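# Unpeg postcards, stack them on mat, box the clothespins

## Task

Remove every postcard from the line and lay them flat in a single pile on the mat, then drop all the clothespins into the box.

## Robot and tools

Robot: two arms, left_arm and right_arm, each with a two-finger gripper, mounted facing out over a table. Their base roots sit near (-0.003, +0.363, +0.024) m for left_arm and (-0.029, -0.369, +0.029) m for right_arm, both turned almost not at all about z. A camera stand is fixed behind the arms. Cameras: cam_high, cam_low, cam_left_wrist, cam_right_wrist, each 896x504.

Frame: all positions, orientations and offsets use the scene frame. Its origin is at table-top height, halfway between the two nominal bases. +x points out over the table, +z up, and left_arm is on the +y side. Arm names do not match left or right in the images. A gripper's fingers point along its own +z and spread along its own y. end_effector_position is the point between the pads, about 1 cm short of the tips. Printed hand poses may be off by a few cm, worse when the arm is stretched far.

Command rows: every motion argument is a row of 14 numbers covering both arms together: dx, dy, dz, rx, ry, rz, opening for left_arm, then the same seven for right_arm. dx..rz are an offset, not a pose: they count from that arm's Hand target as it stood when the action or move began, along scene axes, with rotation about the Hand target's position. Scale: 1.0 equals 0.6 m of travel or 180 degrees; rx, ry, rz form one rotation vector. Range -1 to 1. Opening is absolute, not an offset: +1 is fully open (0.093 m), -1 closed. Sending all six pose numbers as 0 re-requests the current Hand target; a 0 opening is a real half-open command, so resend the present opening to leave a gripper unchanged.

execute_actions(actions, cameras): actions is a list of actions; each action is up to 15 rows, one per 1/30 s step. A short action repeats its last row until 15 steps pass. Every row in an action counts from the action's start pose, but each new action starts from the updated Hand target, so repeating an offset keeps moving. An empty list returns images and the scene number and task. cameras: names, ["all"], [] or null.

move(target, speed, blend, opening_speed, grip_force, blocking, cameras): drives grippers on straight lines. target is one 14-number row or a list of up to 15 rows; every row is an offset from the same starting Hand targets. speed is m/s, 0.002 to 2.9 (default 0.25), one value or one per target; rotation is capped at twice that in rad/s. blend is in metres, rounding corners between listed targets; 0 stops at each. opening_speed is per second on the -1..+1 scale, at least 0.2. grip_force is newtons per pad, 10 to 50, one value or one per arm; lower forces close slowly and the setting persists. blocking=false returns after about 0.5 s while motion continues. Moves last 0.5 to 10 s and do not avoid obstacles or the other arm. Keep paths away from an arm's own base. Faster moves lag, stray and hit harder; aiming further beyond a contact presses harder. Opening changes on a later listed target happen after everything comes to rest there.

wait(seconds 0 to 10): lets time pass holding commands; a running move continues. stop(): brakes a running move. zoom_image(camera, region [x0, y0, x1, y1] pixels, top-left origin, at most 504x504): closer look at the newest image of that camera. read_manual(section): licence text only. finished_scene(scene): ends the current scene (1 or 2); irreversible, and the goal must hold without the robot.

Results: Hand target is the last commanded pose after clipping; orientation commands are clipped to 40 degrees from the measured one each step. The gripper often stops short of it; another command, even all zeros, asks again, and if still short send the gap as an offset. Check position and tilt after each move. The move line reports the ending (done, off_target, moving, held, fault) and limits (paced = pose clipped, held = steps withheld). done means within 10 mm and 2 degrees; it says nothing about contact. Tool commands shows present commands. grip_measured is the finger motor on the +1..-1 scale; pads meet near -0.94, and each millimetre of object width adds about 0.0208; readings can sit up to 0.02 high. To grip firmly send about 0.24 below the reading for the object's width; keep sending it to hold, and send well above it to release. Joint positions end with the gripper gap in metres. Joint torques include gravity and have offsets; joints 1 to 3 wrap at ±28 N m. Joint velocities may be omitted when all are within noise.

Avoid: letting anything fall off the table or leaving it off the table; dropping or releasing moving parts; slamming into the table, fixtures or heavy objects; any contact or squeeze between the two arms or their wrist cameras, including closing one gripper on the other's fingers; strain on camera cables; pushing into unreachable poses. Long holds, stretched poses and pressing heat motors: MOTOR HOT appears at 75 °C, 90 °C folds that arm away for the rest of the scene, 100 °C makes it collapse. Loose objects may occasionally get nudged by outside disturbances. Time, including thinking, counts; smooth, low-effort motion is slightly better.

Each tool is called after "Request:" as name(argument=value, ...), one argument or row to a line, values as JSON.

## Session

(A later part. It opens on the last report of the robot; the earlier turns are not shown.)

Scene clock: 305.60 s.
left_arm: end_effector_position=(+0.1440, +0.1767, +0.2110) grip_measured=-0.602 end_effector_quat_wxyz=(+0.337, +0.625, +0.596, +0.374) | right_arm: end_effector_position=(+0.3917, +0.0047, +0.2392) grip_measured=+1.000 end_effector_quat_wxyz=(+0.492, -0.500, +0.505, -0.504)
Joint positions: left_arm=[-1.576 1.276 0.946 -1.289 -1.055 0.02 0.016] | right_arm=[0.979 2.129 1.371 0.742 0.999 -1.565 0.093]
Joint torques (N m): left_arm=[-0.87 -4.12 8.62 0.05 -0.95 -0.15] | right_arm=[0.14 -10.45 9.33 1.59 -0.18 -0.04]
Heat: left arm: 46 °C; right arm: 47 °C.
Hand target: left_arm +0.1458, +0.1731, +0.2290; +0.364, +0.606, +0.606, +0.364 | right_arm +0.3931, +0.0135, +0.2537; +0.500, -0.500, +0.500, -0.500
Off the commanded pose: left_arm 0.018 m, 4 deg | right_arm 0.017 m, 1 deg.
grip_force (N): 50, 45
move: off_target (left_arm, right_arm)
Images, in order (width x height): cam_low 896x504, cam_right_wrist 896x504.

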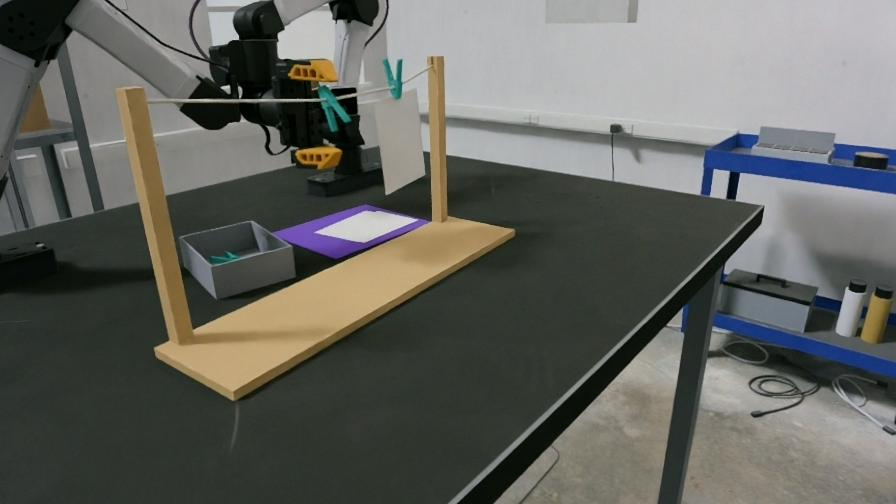

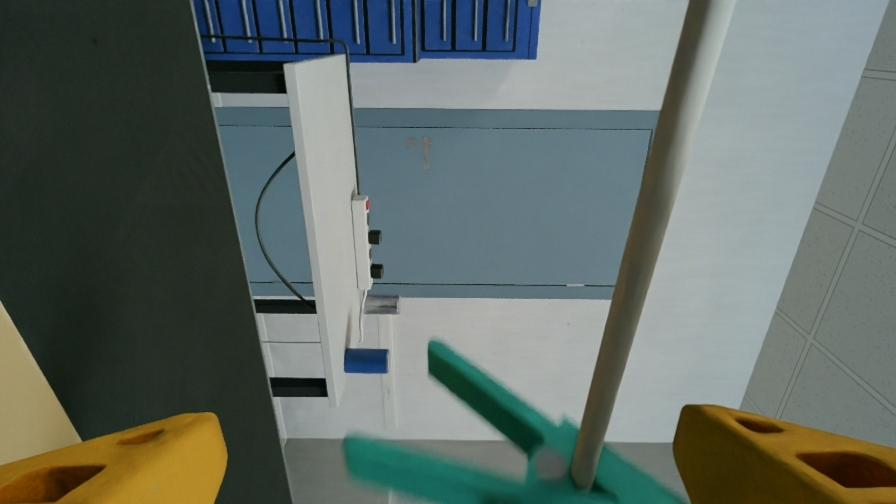

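Request:
move(
  target=[
    [0,0,0,0,0,0,-0.6,-0.08,0,0,0,0,0,1],
    [0,0,0,0,0,0,-0.6,-0.08,0.0,-0.013,0,0,0,1],
    [0,0,0,0,0,0,-0.6,0.0,0.0,-0.013,0,0,0,1],
  ],
  speed=0.08,
  cameras=["cam_right_wrist","cam_low"],
)

Request:
zoom_image(
  camera="cam_low",
  region=[260, 30, 420, 160],
)

Scene clock: 308.67 s.
left_arm: end_effector_position=(+0.1440, +0.1767, +0.2110) grip_measured=-0.602 end_effector_quat_wxyz=(+0.337, +0.625, +0.596, +0.374) | right_arm: end_effector_position=(+0.3915, +0.0043, +0.2294) grip_measured=+1.000 end_effector_quat_wxyz=(+0.484, -0.507, +0.503, -0.506)
Joint positions: left_arm=[-1.576 1.276 0.946 -1.289 -1.055 0.02 0.016] | right_arm=[0.979 2.14 1.361 0.742 0.999 -1.565 0.093]
Joint torques (N m): left_arm=[-0.91 -4.11 8.55 0.04 -0.94 -0.15] | right_arm=[0.14 -10.32 9.28 1.82 -0.19 -0.04]
Heat: left arm: 46 °C; right arm: 48 °C.
Hand target: left_arm +0.1458, +0.1731, +0.2290; +0.364, +0.606, +0.606, +0.364 | right_arm +0.3931, +0.0135, +0.2459; +0.500, -0.500, +0.500, -0.500
Off the commanded pose: left_arm 0.018 m, 4 deg | right_arm 0.019 m, 2 deg.
grip_force (N): 50, 45
move: off_target (left_arm, right_arm)
Images, in order (width x height): cam_low 896x504, cam_right_wrist 896x504.

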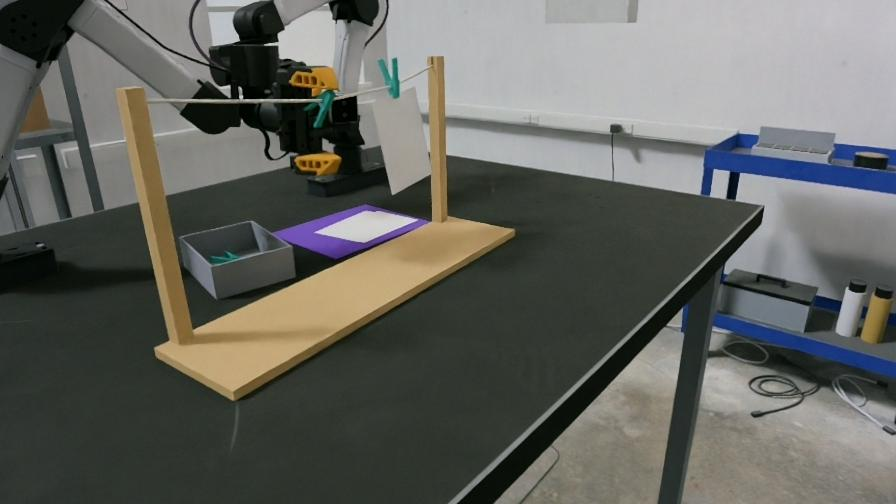

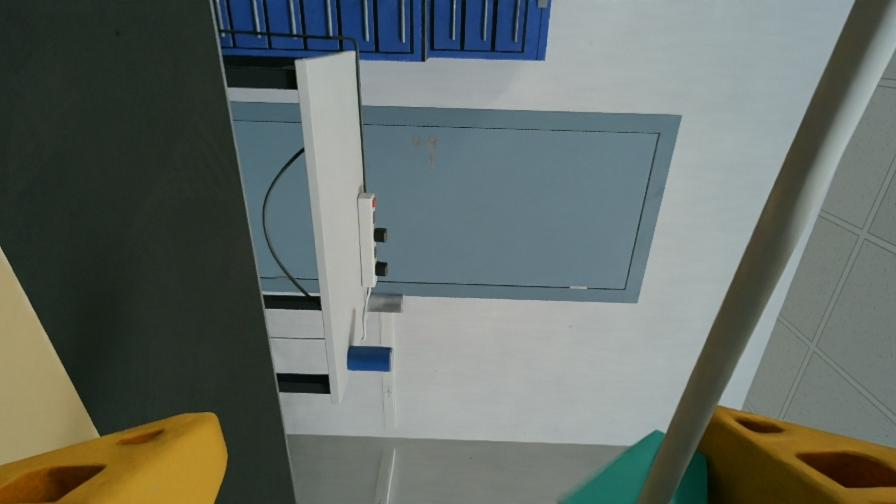

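Scaled by 3.150 from the camera's 896x504 image, which has a finer 1280x720 frame.

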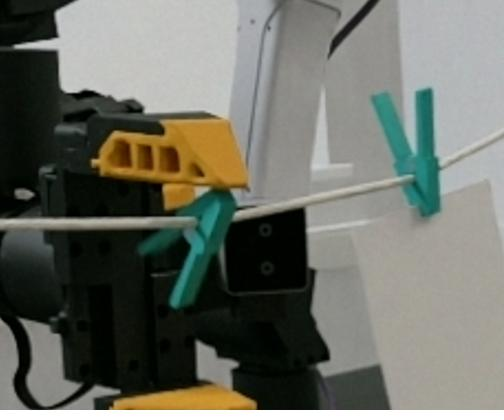

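Request:
move(
  target=[
    [0,0,0,0,0,0,-0.6,0.02,0.0,-0.01,0,0,0,1],
    [0,0,0,0,0,0,-0.6,0.02,0.0,-0.035,0,0,0,1],
  ],
  speed=0.05,
  cameras=["cam_right_wrist","cam_low"],
)

Request:
zoom_image(
  camera="cam_low",
  region=[260, 30, 420, 160],
)

Scene clock: 310.33 s.
left_arm: end_effector_position=(+0.1440, +0.1767, +0.2110) grip_measured=-0.602 end_effector_quat_wxyz=(+0.337, +0.625, +0.596, +0.374) | right_arm: end_effector_position=(+0.3988, +0.0105, +0.2148) grip_measured=+1.000 end_effector_quat_wxyz=(+0.482, -0.513, +0.500, -0.504)
Joint positions: left_arm=[-1.576 1.276 0.946 -1.289 -1.055 0.02 0.016] | right_arm=[0.971 2.191 1.388 0.753 0.982 -1.565 0.093]
Joint torques (N m): left_arm=[-0.91 -4.12 8.59 0.05 -0.95 -0.15] | right_arm=[-0.21 -9.59 7.65 2.24 -0.17 -0.02]
Heat: left arm: 46 °C; right arm: 48 °C.
Hand target: left_arm +0.1458, +0.1731, +0.2290; +0.364, +0.606, +0.606, +0.364 | right_arm +0.4051, +0.0135, +0.2249; +0.500, -0.500, +0.500, -0.500
Off the commanded pose: left_arm 0.018 m, 4 deg | right_arm 0.012 m, 3 deg.
grip_force (N): 50, 45
move: off_target (left_arm, right_arm)
Images, in order (width x height): cam_low 896x504, cam_right_wrist 896x504.

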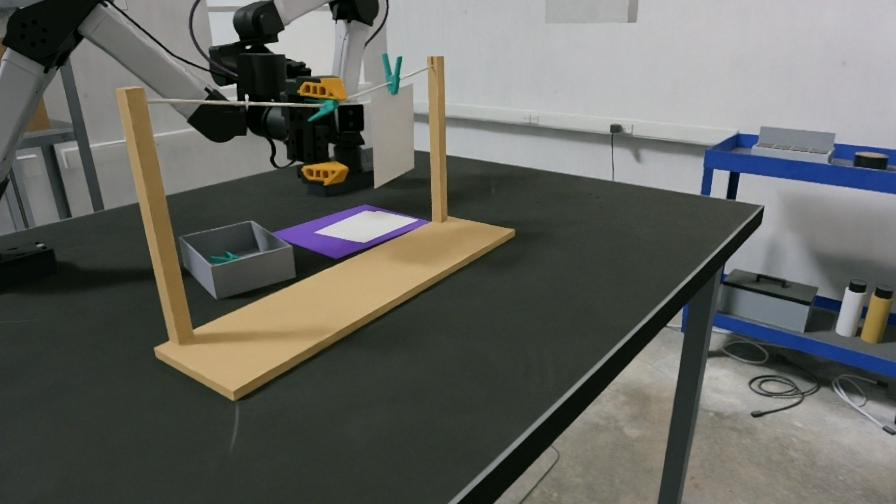

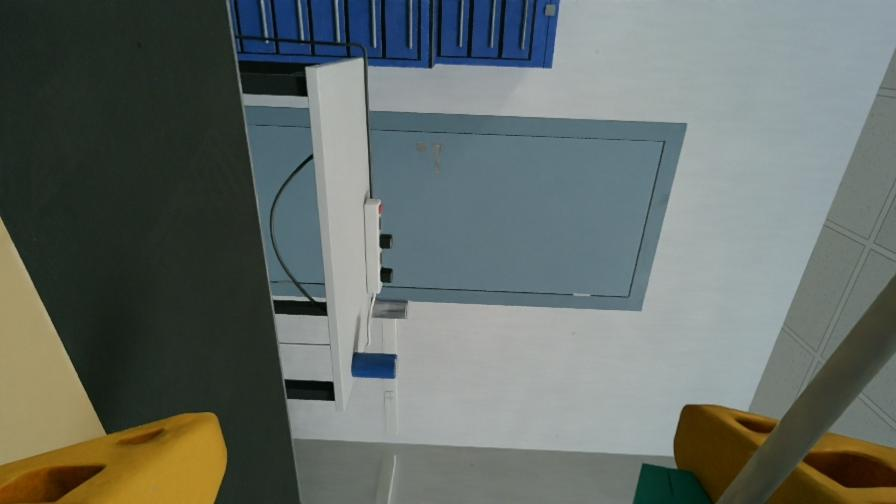

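Scaled by 3.150 from the camera's 896x504 image, which has a finer 1280x720 frame.

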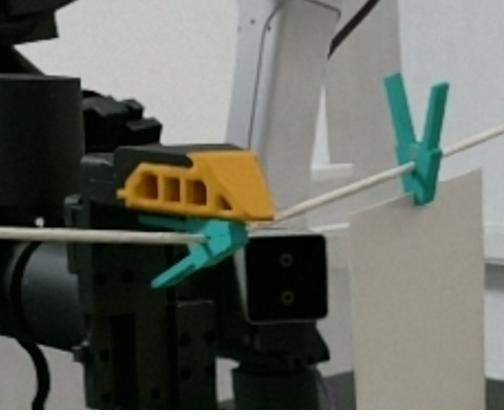

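Request:
move(
  target=[
    [0,0,0,0,0,0,-0.6,0,0.0,0.06,0,0,0,0.1],
  ],
  speed=0.034,
  opening_speed=0.8,
  cameras=["cam_right_wrist","cam_low"],
)

Request:
zoom_image(
  camera="cam_low",
  region=[260, 30, 420, 160],
)

Scene clock: 312.77 s.
left_arm: end_effector_position=(+0.1440, +0.1767, +0.2110) grip_measured=-0.602 end_effector_quat_wxyz=(+0.337, +0.625, +0.596, +0.374) | right_arm: end_effector_position=(+0.4018, +0.0120, +0.2374) grip_measured=+0.102 end_effector_quat_wxyz=(+0.494, -0.497, +0.505, -0.504)
Joint positions: left_arm=[-1.576 1.276 0.946 -1.289 -1.055 0.02 0.016] | right_arm=[0.97 2.174 1.431 0.734 0.989 -1.567 0.05]
Joint torques (N m): left_arm=[-0.9 -4.05 8.59 0.04 -0.95 -0.14] | right_arm=[-0.31 -13.48 8.43 1.38 -0.21 -0.06]
Heat: left arm: 46 °C; right arm: 48 °C.
Hand target: left_arm +0.1458, +0.1731, +0.2290; +0.364, +0.606, +0.606, +0.364 | right_arm +0.4051, +0.0135, +0.2609; +0.500, -0.500, +0.500, -0.500
Off the commanded pose: left_arm 0.018 m, 4 deg | right_arm 0.024 m, 1 deg.
grip_force (N): 50, 45
move: off_target (left_arm, right_arm)
Images, in order (width x height): cam_low 896x504, cam_right_wrist 896x504.

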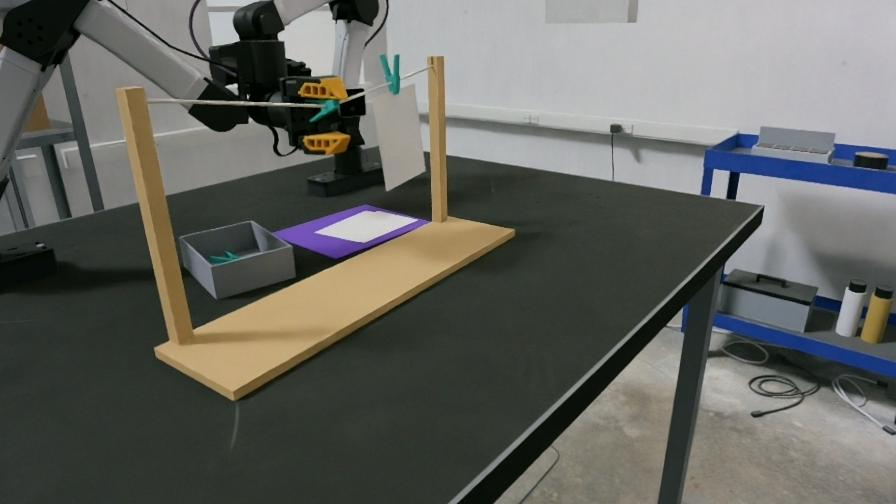

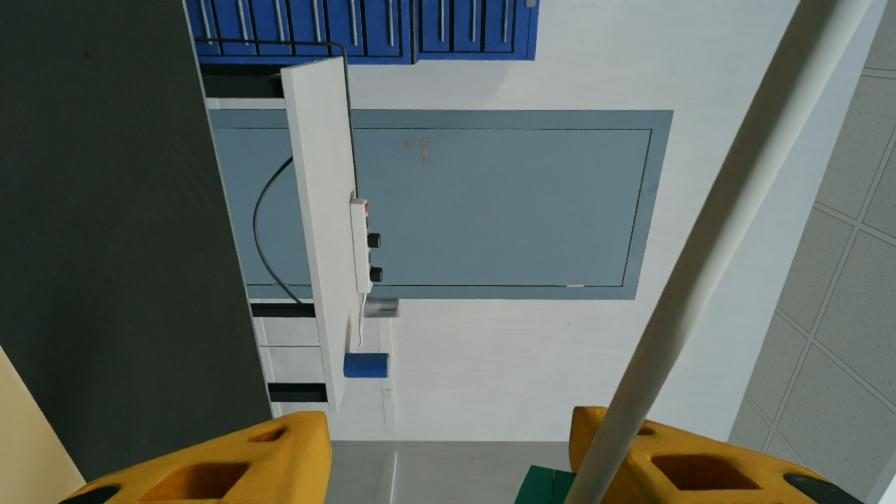

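Scaled by 3.150 from the camera's 896x504 image, which has a finer 1280x720 frame.

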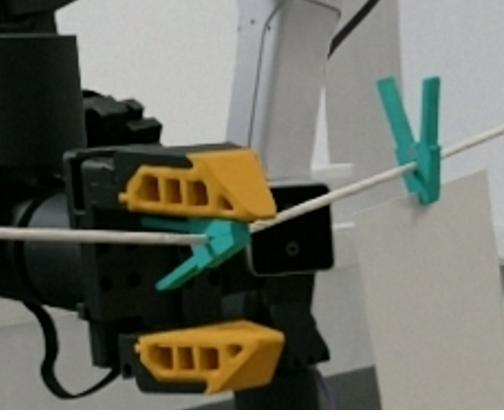

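Request:
move(
  target=[
    [0,0,0,0,0,0,-0.6,0,0.0,0.018,0,0,0,-0.35],
  ],
  speed=0.025,
  opening_speed=0.8,
  cameras=["cam_right_wrist","cam_low"],
)

Request:
zoom_image(
  camera="cam_low",
  region=[260, 30, 420, 160],
)

Scene clock: 314.23 s.
left_arm: end_effector_position=(+0.1440, +0.1767, +0.2110) grip_measured=-0.602 end_effector_quat_wxyz=(+0.337, +0.625, +0.596, +0.374) | right_arm: end_effector_position=(+0.4027, +0.0119, +0.2486) grip_measured=-0.347 end_effector_quat_wxyz=(+0.494, -0.497, +0.505, -0.505)
Joint positions: left_arm=[-1.576 1.276 0.946 -1.289 -1.055 0.02 0.016] | right_arm=[0.968 2.157 1.451 0.701 0.989 -1.57 0.029]
Joint torques (N m): left_arm=[-0.9 -4.1 8.57 0.05 -0.94 -0.14] | right_arm=[-0.34 -13.46 8.57 1.36 -0.2 -0.03]
Heat: left arm: 46 °C; right arm: 49 °C.
Hand target: left_arm +0.1458, +0.1731, +0.2290; +0.364, +0.606, +0.606, +0.364 | right_arm +0.4051, +0.0135, +0.2717; +0.500, -0.500, +0.500, -0.500
Off the commanded pose: left_arm 0.018 m, 4 deg | right_arm 0.023 m, 1 deg.
grip_force (N): 50, 45
move: off_target (left_arm, right_arm)
Images, in order (width x height): cam_low 896x504, cam_right_wrist 896x504.

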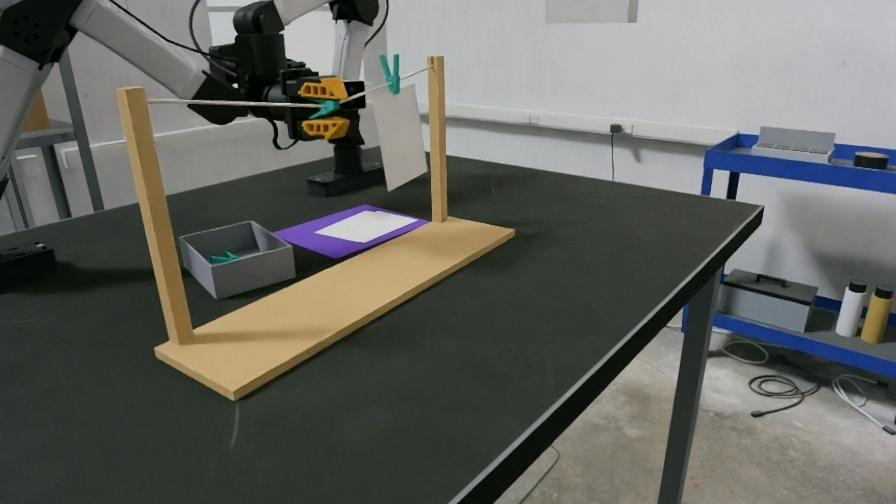

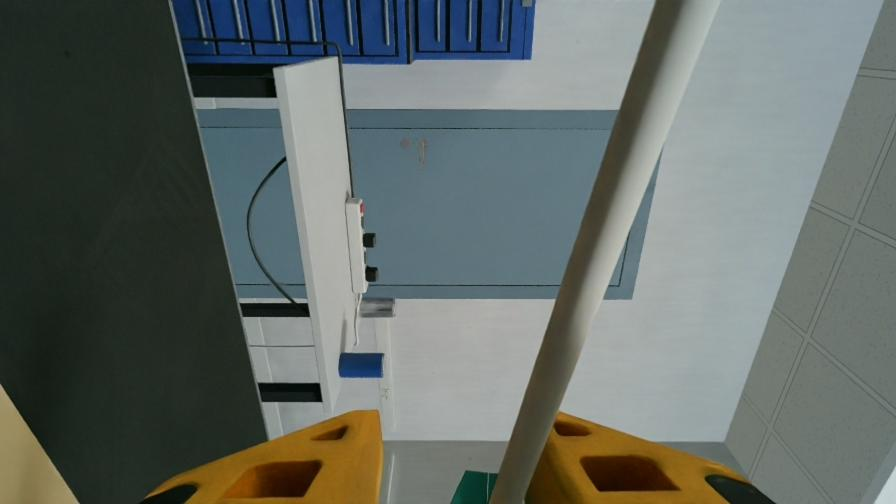

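Scaled by 3.150 from the camera's 896x504 image, which has a finer 1280x720 frame.

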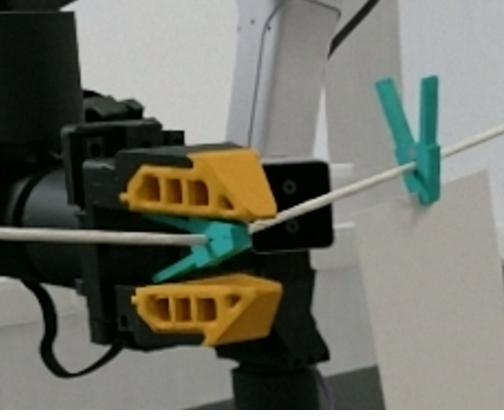

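Request:
move(
  target=[
    [0,0,0,0,0,0,-0.6,-0.05,0.0,0.0,0,0,0,-0.37],
  ],
  speed=0.03,
  cameras=["cam_right_wrist","cam_low"],
)

Request:
zoom_image(
  camera="cam_low",
  region=[260, 30, 420, 160],
)

Scene clock: 315.90 s.
left_arm: end_effector_position=(+0.1440, +0.1767, +0.2110) grip_measured=-0.602 end_effector_quat_wxyz=(+0.337, +0.625, +0.596, +0.374) | right_arm: end_effector_position=(+0.3845, +0.0150, +0.2556) grip_measured=-0.368 end_effector_quat_wxyz=(+0.497, -0.501, +0.500, -0.501)
Joint positions: left_arm=[-1.576 1.276 0.946 -1.289 -1.055 0.02 0.016] | right_arm=[1.002 2.112 1.41 0.698 1.008 -1.571 0.028]
Joint torques (N m): left_arm=[-0.92 -4.07 8.57 0.05 -0.95 -0.16] | right_arm=[0.83 -13.98 4.83 1.59 0.18 0.01]
Heat: left arm: 46 °C; right arm: 49 °C.
Hand target: left_arm +0.1458, +0.1731, +0.2290; +0.364, +0.606, +0.606, +0.364 | right_arm +0.3751, +0.0135, +0.2717; +0.500, -0.500, +0.500, -0.500
Off the commanded pose: left_arm 0.018 m, 4 deg | right_arm 0.019 m, 0 deg.
grip_force (N): 50, 45
move: off_target (left_arm, right_arm)
Images, in order (width x height): cam_low 896x504, cam_right_wrist 896x504.

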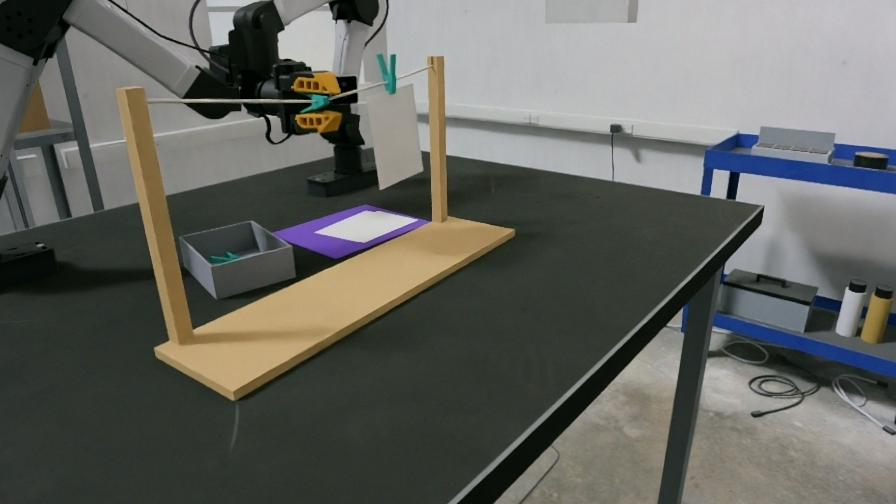

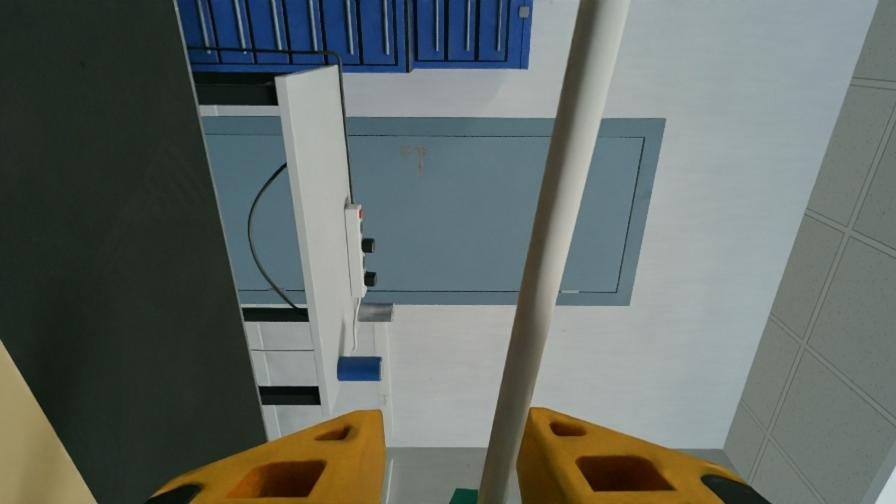

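Scaled by 3.150 from the camera's 896x504 image, which has a finer 1280x720 frame.

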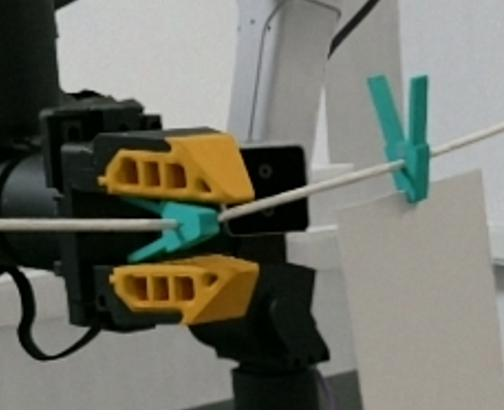

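Request:
move(
  target=[
    [0,0,0,0,0,0,-0.6,0.0,0.0,0.0,0,0,0,-0.28],
  ],
  speed=0.03,
)

Request:
move(
  target=[
    [0,0,0,0,0,0,-0.6,-0.03,0.0,0.0,0,0,0,-0.28],
  ],
  speed=0.05,
  cameras=["cam_right_wrist","cam_low"],
)

Request:
zoom_image(
  camera="cam_low",
  region=[260, 30, 420, 160],
)

Scene clock: 316.87 s.
left_arm: end_effector_position=(+0.1440, +0.1767, +0.2110) grip_measured=-0.602 end_effector_quat_wxyz=(+0.337, +0.625, +0.596, +0.374) | right_arm: end_effector_position=(+0.3833, +0.0184, +0.2556) grip_measured=-0.283 end_effector_quat_wxyz=(+0.501, -0.505, +0.497, -0.498)
Joint positions: left_arm=[-1.576 1.276 0.946 -1.289 -1.055 0.02 0.016] | right_arm=[1.005 2.112 1.41 0.698 0.996 -1.571 0.032]
Joint torques (N m): left_arm=[-0.88 -4.11 8.68 0.05 -0.94 -0.15] | right_arm=[0.66 -13.98 4.88 1.61 0.18 0]
Heat: left arm: 46 °C; right arm: 49 °C.
Hand target: left_arm +0.1458, +0.1731, +0.2290; +0.364, +0.606, +0.606, +0.364 | right_arm +0.3751, +0.0135, +0.2717; +0.500, -0.500, +0.500, -0.500
Off the commanded pose: left_arm 0.018 m, 4 deg | right_arm 0.019 m, 1 deg.
grip_force (N): 50, 45
move: off_target (left_arm, right_arm)

Scene clock: 317.93 s.
left_arm: end_effector_position=(+0.1440, +0.1767, +0.2110) grip_measured=-0.602 end_effector_quat_wxyz=(+0.337, +0.625, +0.596, +0.374) | right_arm: end_effector_position=(+0.3655, +0.0169, +0.2540) grip_measured=-0.282 end_effector_quat_wxyz=(+0.494, -0.508, +0.497, -0.501)
Joint positions: left_arm=[-1.576 1.276 0.946 -1.289 -1.055 0.02 0.016] | right_arm=[1.039 2.08 1.362 0.698 1.038 -1.571 0.032]
Joint torques (N m): left_arm=[-0.94 -4.08 8.61 0.05 -0.94 -0.14] | right_arm=[0.69 -13.65 4.83 1.73 0.2 0.01]
Heat: left arm: 46 °C; right arm: 49 °C.
Hand target: left_arm +0.1458, +0.1731, +0.2290; +0.364, +0.606, +0.606, +0.364 | right_arm +0.3571, +0.0135, +0.2717; +0.500, -0.500, +0.500, -0.500
Off the commanded pose: left_arm 0.018 m, 4 deg | right_arm 0.020 m, 1 deg.
grip_force (N): 50, 45
move: off_target (left_arm, right_arm)
Images, in order (width x height): cam_low 896x504, cam_right_wrist 896x504.

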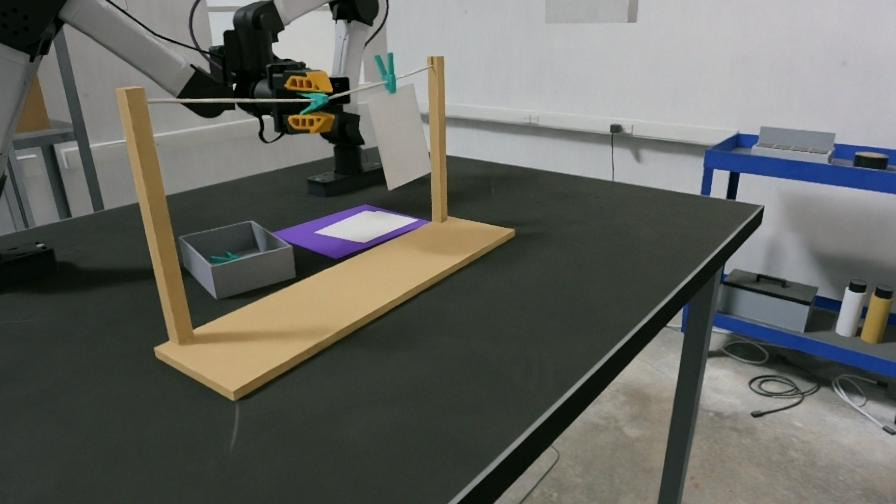

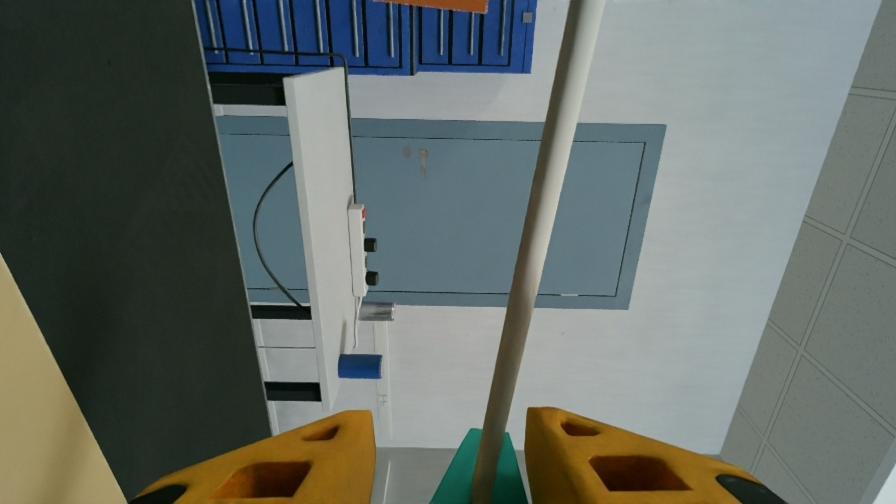

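Scaled by 3.150 from the camera's 896x504 image, which has a finer 1280x720 frame.

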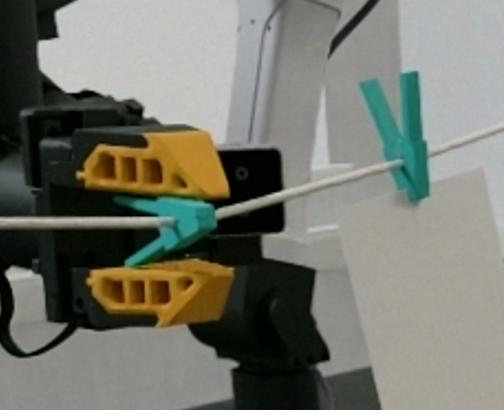

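Request:
move(
  target=[
    [0,0,0,0,0,0,-0.6,-0.035,0.0,0.0,0,0,0,-0.22],
  ],
  speed=0.05,
  cameras=["cam_right_wrist","cam_low"],
)

Request:
zoom_image(
  camera="cam_low",
  region=[260, 30, 420, 160],
)

Scene clock: 319.23 s.
left_arm: end_effector_position=(+0.1440, +0.1767, +0.2110) grip_measured=-0.602 end_effector_quat_wxyz=(+0.337, +0.625, +0.596, +0.374) | right_arm: end_effector_position=(+0.3387, +0.0244, +0.2505) grip_measured=-0.223 end_effector_quat_wxyz=(+0.493, -0.520, +0.489, -0.497)
Joint positions: left_arm=[-1.576 1.276 0.946 -1.289 -1.055 0.02 0.016] | right_arm=[1.096 2.048 1.31 0.698 1.071 -1.571 0.035]
Joint torques (N m): left_arm=[-0.91 -4.12 8.54 0.04 -0.94 -0.15] | right_arm=[0.42 -13.55 4.89 1.85 0.22 0.05]
Heat: left arm: 46 °C; right arm: 49 °C.
Hand target: left_arm +0.1458, +0.1731, +0.2290; +0.364, +0.606, +0.606, +0.364 | right_arm +0.3361, +0.0135, +0.2717; +0.500, -0.500, +0.500, -0.500
Off the commanded pose: left_arm 0.018 m, 4 deg | right_arm 0.024 m, 3 deg.
grip_force (N): 50, 45
move: off_target (left_arm, right_arm)
Images, in order (width x height): cam_low 896x504, cam_right_wrist 896x504.

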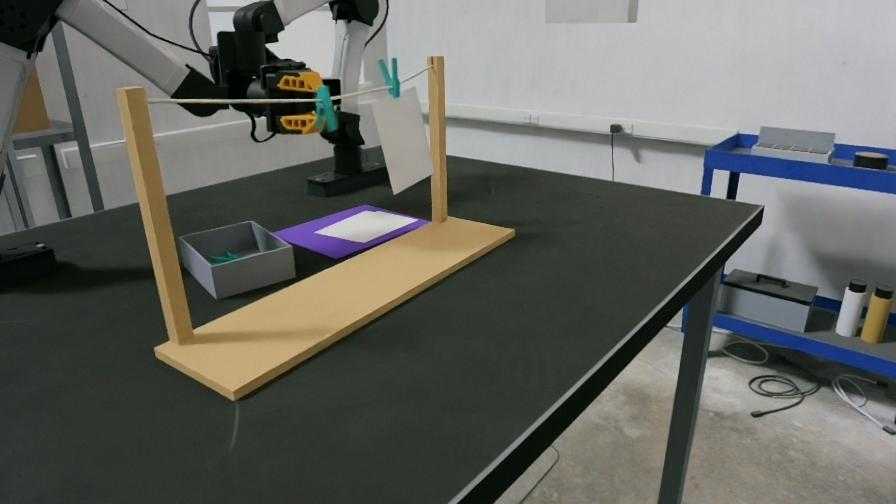

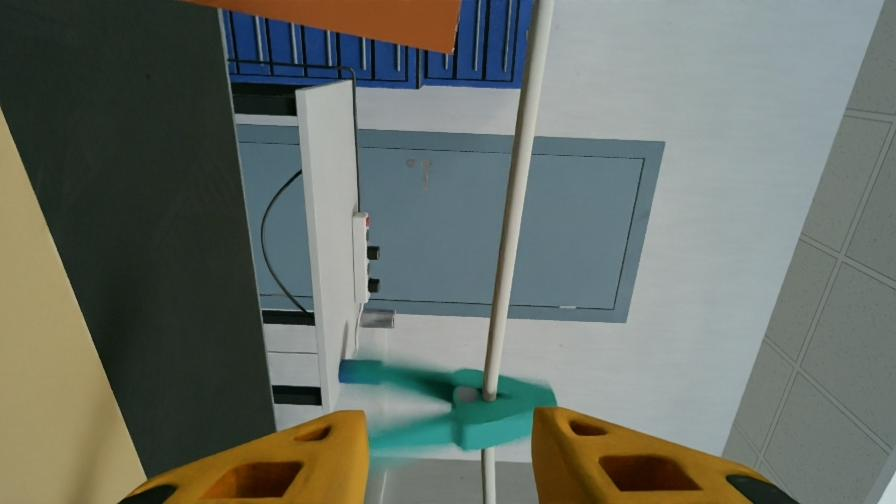

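Scaled by 3.150 from the camera's 896x504 image, which has a finer 1280x720 frame.

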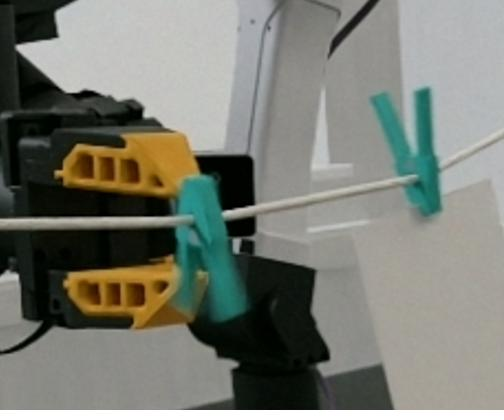

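Request:
move(
  target=[
    [0,0,0,0,0,0,-0.6,-0.04,0,0,0,0,0,1],
    [0,0,0,0,0,0,-0.6,-0.04,0.0,-0.043,0,0,0,1],
  ],
  speed=0.08,
)

Request:
move(
  target=[
    [0,0,0,0,0,0,-0.6,0.128,0,0,0,0,0,1],
  ],
  speed=0.08,
  cameras=["cam_right_wrist","cam_low"],
)

Request:
zoom_image(
  camera="cam_low",
  region=[260, 30, 420, 160],
)

Scene clock: 321.70 s.
left_arm: end_effector_position=(+0.1440, +0.1767, +0.2110) grip_measured=-0.602 end_effector_quat_wxyz=(+0.337, +0.625, +0.596, +0.374) | right_arm: end_effector_position=(+0.3161, +0.0148, +0.2355) grip_measured=+1.000 end_effector_quat_wxyz=(-0.476, +0.530, -0.486, +0.506)
Joint positions: left_arm=[-1.576 1.276 0.946 -1.289 -1.055 0.02 0.016] | right_arm=[1.135 2.013 1.212 0.721 1.123 -1.571 0.093]
Joint torques (N m): left_arm=[-0.91 -4.1 8.57 0.04 -0.95 -0.14] | right_arm=[0.49 -9.44 4.74 2.51 0.23 0.14]
Heat: left arm: 46 °C; right arm: 49 °C.
Hand target: left_arm +0.1458, +0.1731, +0.2290; +0.364, +0.606, +0.606, +0.364 | right_arm +0.3121, +0.0135, +0.2459; -0.500, +0.500, -0.500, +0.500
Off the commanded pose: left_arm 0.018 m, 4 deg | right_arm 0.011 m, 5 deg.
grip_force (N): 50, 45
move: off_target (left_arm, right_arm)

Scene clock: 323.73 s.
left_arm: end_effector_position=(+0.1444, +0.1772, +0.2112) grip_measured=-0.602 end_effector_quat_wxyz=(+0.337, +0.624, +0.597, +0.375) | right_arm: end_effector_position=(+0.3823, +0.0119, +0.2272) grip_measured=+1.000 end_effector_quat_wxyz=(+0.481, -0.521, +0.494, -0.503)
Joint positions: left_arm=[-1.574 1.276 0.946 -1.291 -1.056 0.016 0.016] | right_arm=[1 2.132 1.353 0.722 0.997 -1.571 0.093]
Joint torques (N m): left_arm=[-1.01 -4.11 8.62 0.05 -0.95 -0.13] | right_arm=[-0.01 -10.26 8.88 2.08 -0.07 0.05]
Heat: left arm: 46 °C; right arm: 49 °C.
Hand target: left_arm +0.1458, +0.1731, +0.2290; +0.364, +0.606, +0.606, +0.364 | right_arm +0.3889, +0.0135, +0.2459; +0.500, -0.500, +0.500, -0.500
Off the commanded pose: left_arm 0.018 m, 4 deg | right_arm 0.020 m, 3 deg.
grip_force (N): 50, 45
move: off_target (left_arm, right_arm)
Images, in order (width x height): cam_low 896x504, cam_right_wrist 896x504.

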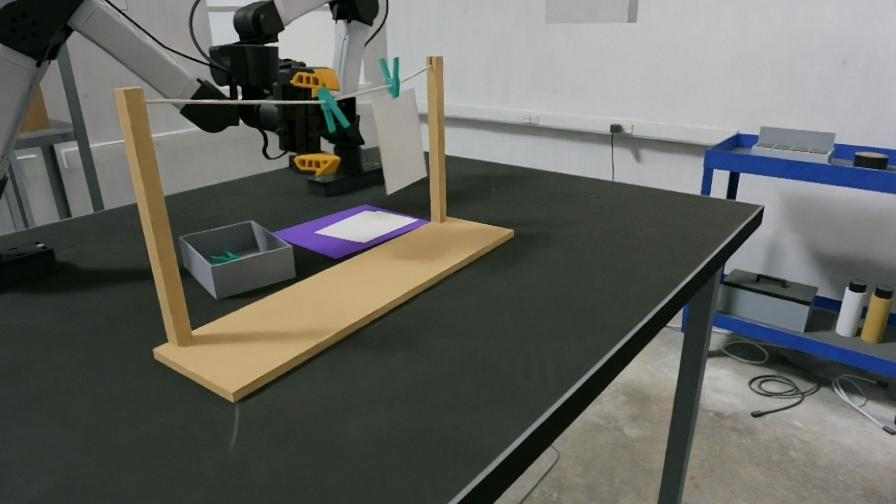

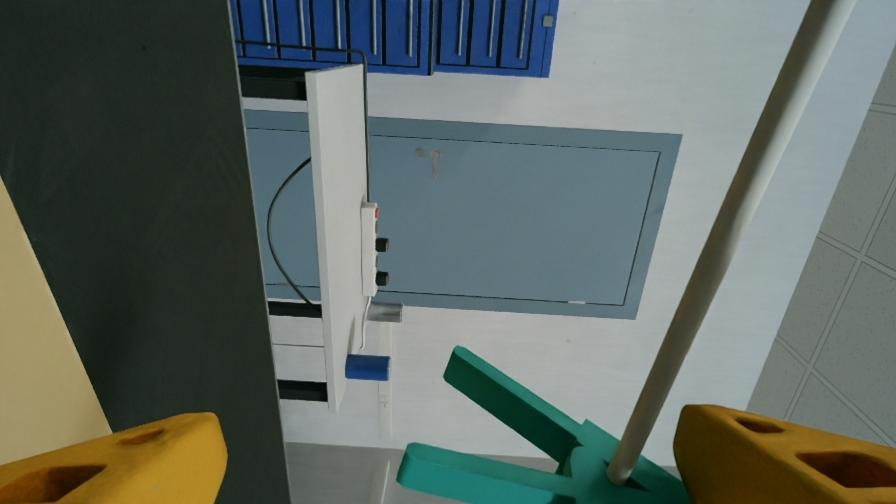

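Scaled by 3.150 from the camera's 896x504 image, which has a finer 1280x720 frame.

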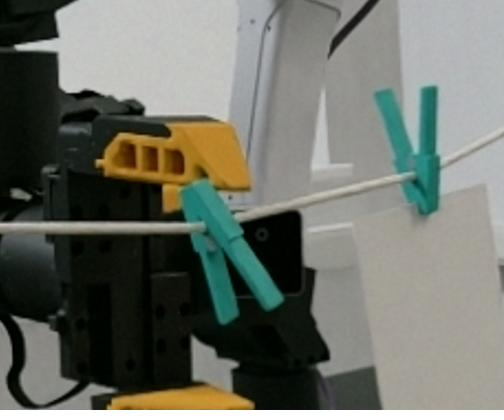

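Request:
move(
  target=[
    [0,0,0,0,0,0,-0.6,-0.09,0,0,0,0,0,1],
    [0,0,0,0,0,0,-0.6,-0.09,-0.02,0,0,0,0,1],
  ],
  speed=0.08,
)

Request:
move(
  target=[
    [0,0,0,0,0,0,-0.6,0.1,0,0,0,0,0,1],
  ],
  speed=0.08,
  cameras=["cam_right_wrist","cam_low"],
)

Request:
zoom_image(
  camera="cam_low",
  region=[260, 30, 420, 160],
)

Scene clock: 325.87 s.
left_arm: end_effector_position=(+0.1441, +0.1769, +0.2112) grip_measured=-0.602 end_effector_quat_wxyz=(+0.338, +0.624, +0.597, +0.374) | right_arm: end_effector_position=(+0.3377, +0.0068, +0.2139) grip_measured=+1.000 end_effector_quat_wxyz=(-0.462, +0.542, -0.484, +0.508)
Joint positions: left_arm=[-1.576 1.276 0.946 -1.291 -1.056 0.016 0.016] | right_arm=[1.082 2.056 1.207 0.73 1.072 -1.571 0.093]
Joint torques (N m): left_arm=[-0.96 -4.12 8.61 0.05 -0.94 -0.12] | right_arm=[-0.12 -13.27 4.62 2.56 0.14 0.11]
Heat: left arm: 46 °C; right arm: 50 °C.
Hand target: left_arm +0.1458, +0.1731, +0.2290; +0.364, +0.606, +0.606, +0.364 | right_arm +0.3349, +0.0015, +0.2459; -0.500, +0.500, -0.500, +0.500
Off the commanded pose: left_arm 0.018 m, 4 deg | right_arm 0.033 m, 7 deg.
grip_force (N): 50, 45
move: off_target (left_arm, right_arm)

Scene clock: 327.40 s.
left_arm: end_effector_position=(+0.1441, +0.1769, +0.2112) grip_measured=-0.602 end_effector_quat_wxyz=(+0.338, +0.624, +0.597, +0.374) | right_arm: end_effector_position=(+0.3922, -0.0080, +0.2239) grip_measured=+1.000 end_effector_quat_wxyz=(-0.471, +0.520, -0.499, +0.509)
Joint positions: left_arm=[-1.576 1.276 0.946 -1.291 -1.056 0.016 0.016] | right_arm=[0.962 2.109 1.31 0.73 0.982 -1.571 0.093]
Joint torques (N m): left_arm=[-0.9 -4.1 8.64 0.05 -0.94 -0.12] | right_arm=[0.02 -10.04 9.21 2.17 -0.18 0.04]
Heat: left arm: 46 °C; right arm: 50 °C.
Hand target: left_arm +0.1458, +0.1731, +0.2290; +0.364, +0.606, +0.606, +0.364 | right_arm +0.3949, +0.0015, +0.2459; -0.500, +0.500, -0.500, +0.500
Off the commanded pose: left_arm 0.018 m, 4 deg | right_arm 0.024 m, 4 deg.
grip_force (N): 50, 45
move: off_target (left_arm, right_arm)
Images, in order (width x height): cam_low 896x504, cam_right_wrist 896x504.

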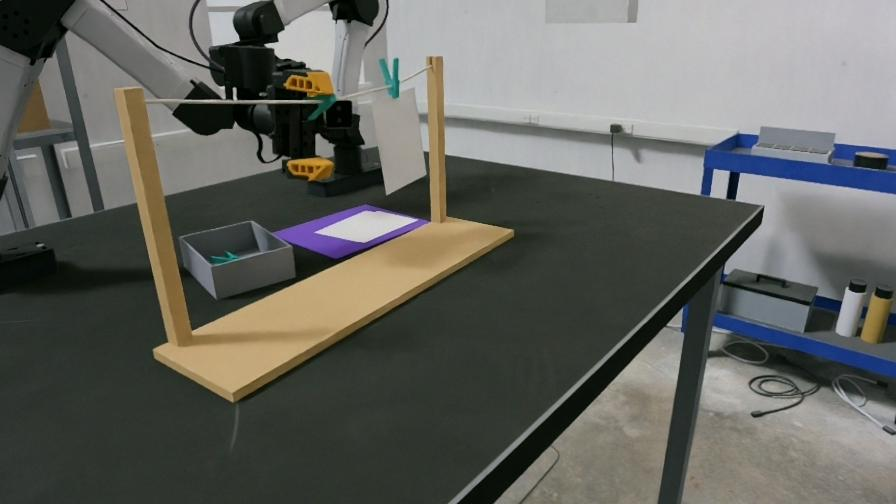

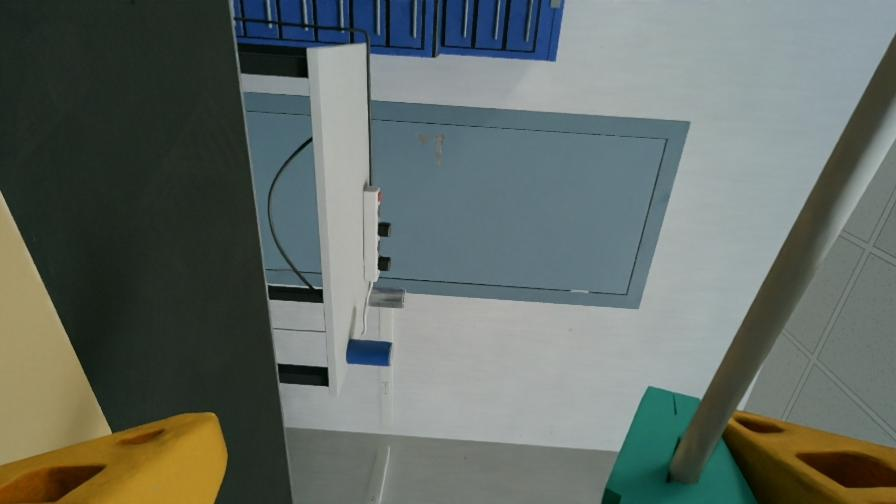

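Scaled by 3.150 from the camera's 896x504 image, which has a finer 1280x720 frame.

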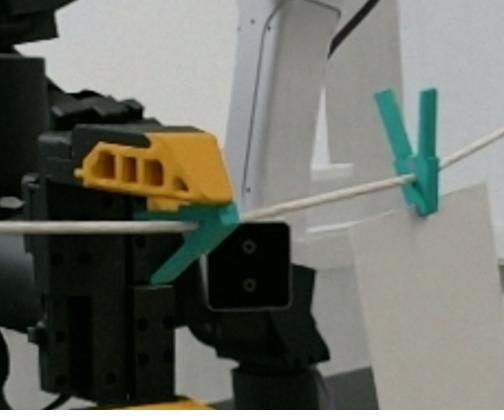

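Request:
move(
  target=[
    [0,0,0,0,0,0,-0.6,0,0.0,0.055,0,0,0,0.1],
  ],
  speed=0.034,
  opening_speed=0.8,
  cameras=["cam_right_wrist","cam_low"],
)

Request:
zoom_image(
  camera="cam_low",
  region=[260, 30, 420, 160],
)

Scene clock: 329.63 s.
left_arm: end_effector_position=(+0.1441, +0.1769, +0.2112) grip_measured=-0.602 end_effector_quat_wxyz=(+0.338, +0.624, +0.597, +0.374) | right_arm: end_effector_position=(+0.3958, -0.0026, +0.2407) grip_measured=+0.102 end_effector_quat_wxyz=(-0.476, +0.516, -0.500, +0.508)
Joint positions: left_arm=[-1.576 1.276 0.946 -1.291 -1.056 0.016 0.016] | right_arm=[0.962 2.102 1.365 0.679 0.98 -1.571 0.05]
Joint torques (N m): left_arm=[-0.87 -4.12 8.62 0.06 -0.94 -0.11] | right_arm=[-0.01 -14.06 9.33 1.6 -0.17 0.01]
Heat: left arm: 46 °C; right arm: 50 °C.
Hand target: left_arm +0.1458, +0.1731, +0.2290; +0.364, +0.606, +0.606, +0.364 | right_arm +0.3949, +0.0015, +0.2789; -0.500, +0.500, -0.500, +0.500
Off the commanded pose: left_arm 0.018 m, 4 deg | right_arm 0.038 m, 3 deg.
grip_force (N): 50, 45
move: off_target (left_arm, right_arm)
Images, in order (width x height): cam_low 896x504, cam_right_wrist 896x504.

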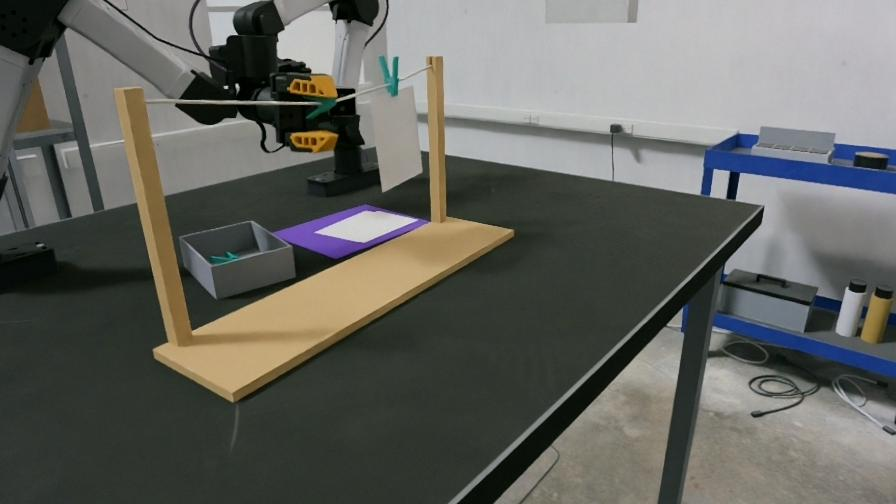

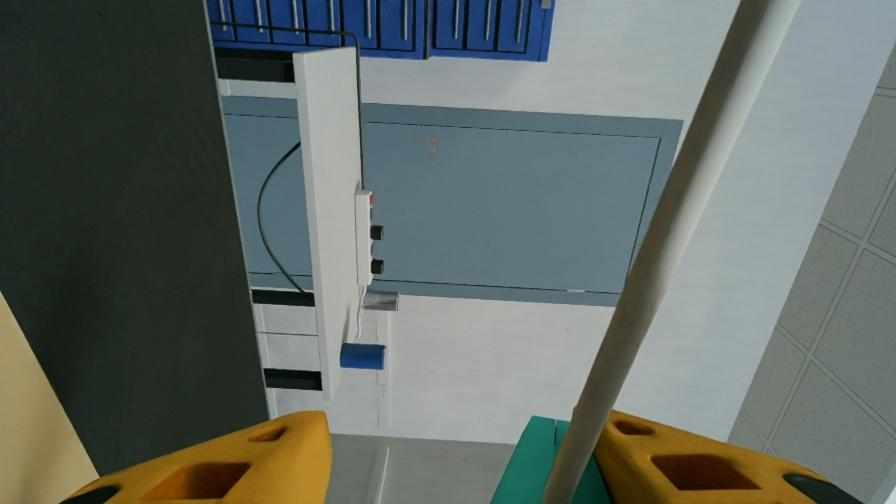

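Scaled by 3.150 from the camera's 896x504 image, which has a finer 1280x720 frame.

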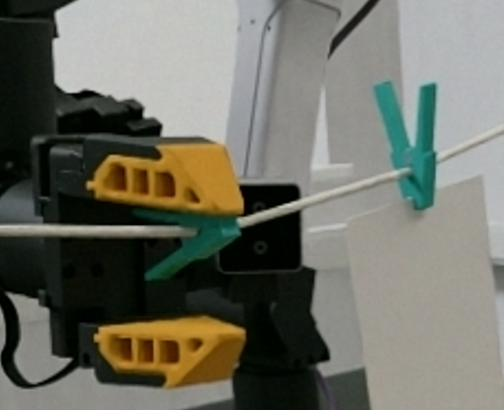

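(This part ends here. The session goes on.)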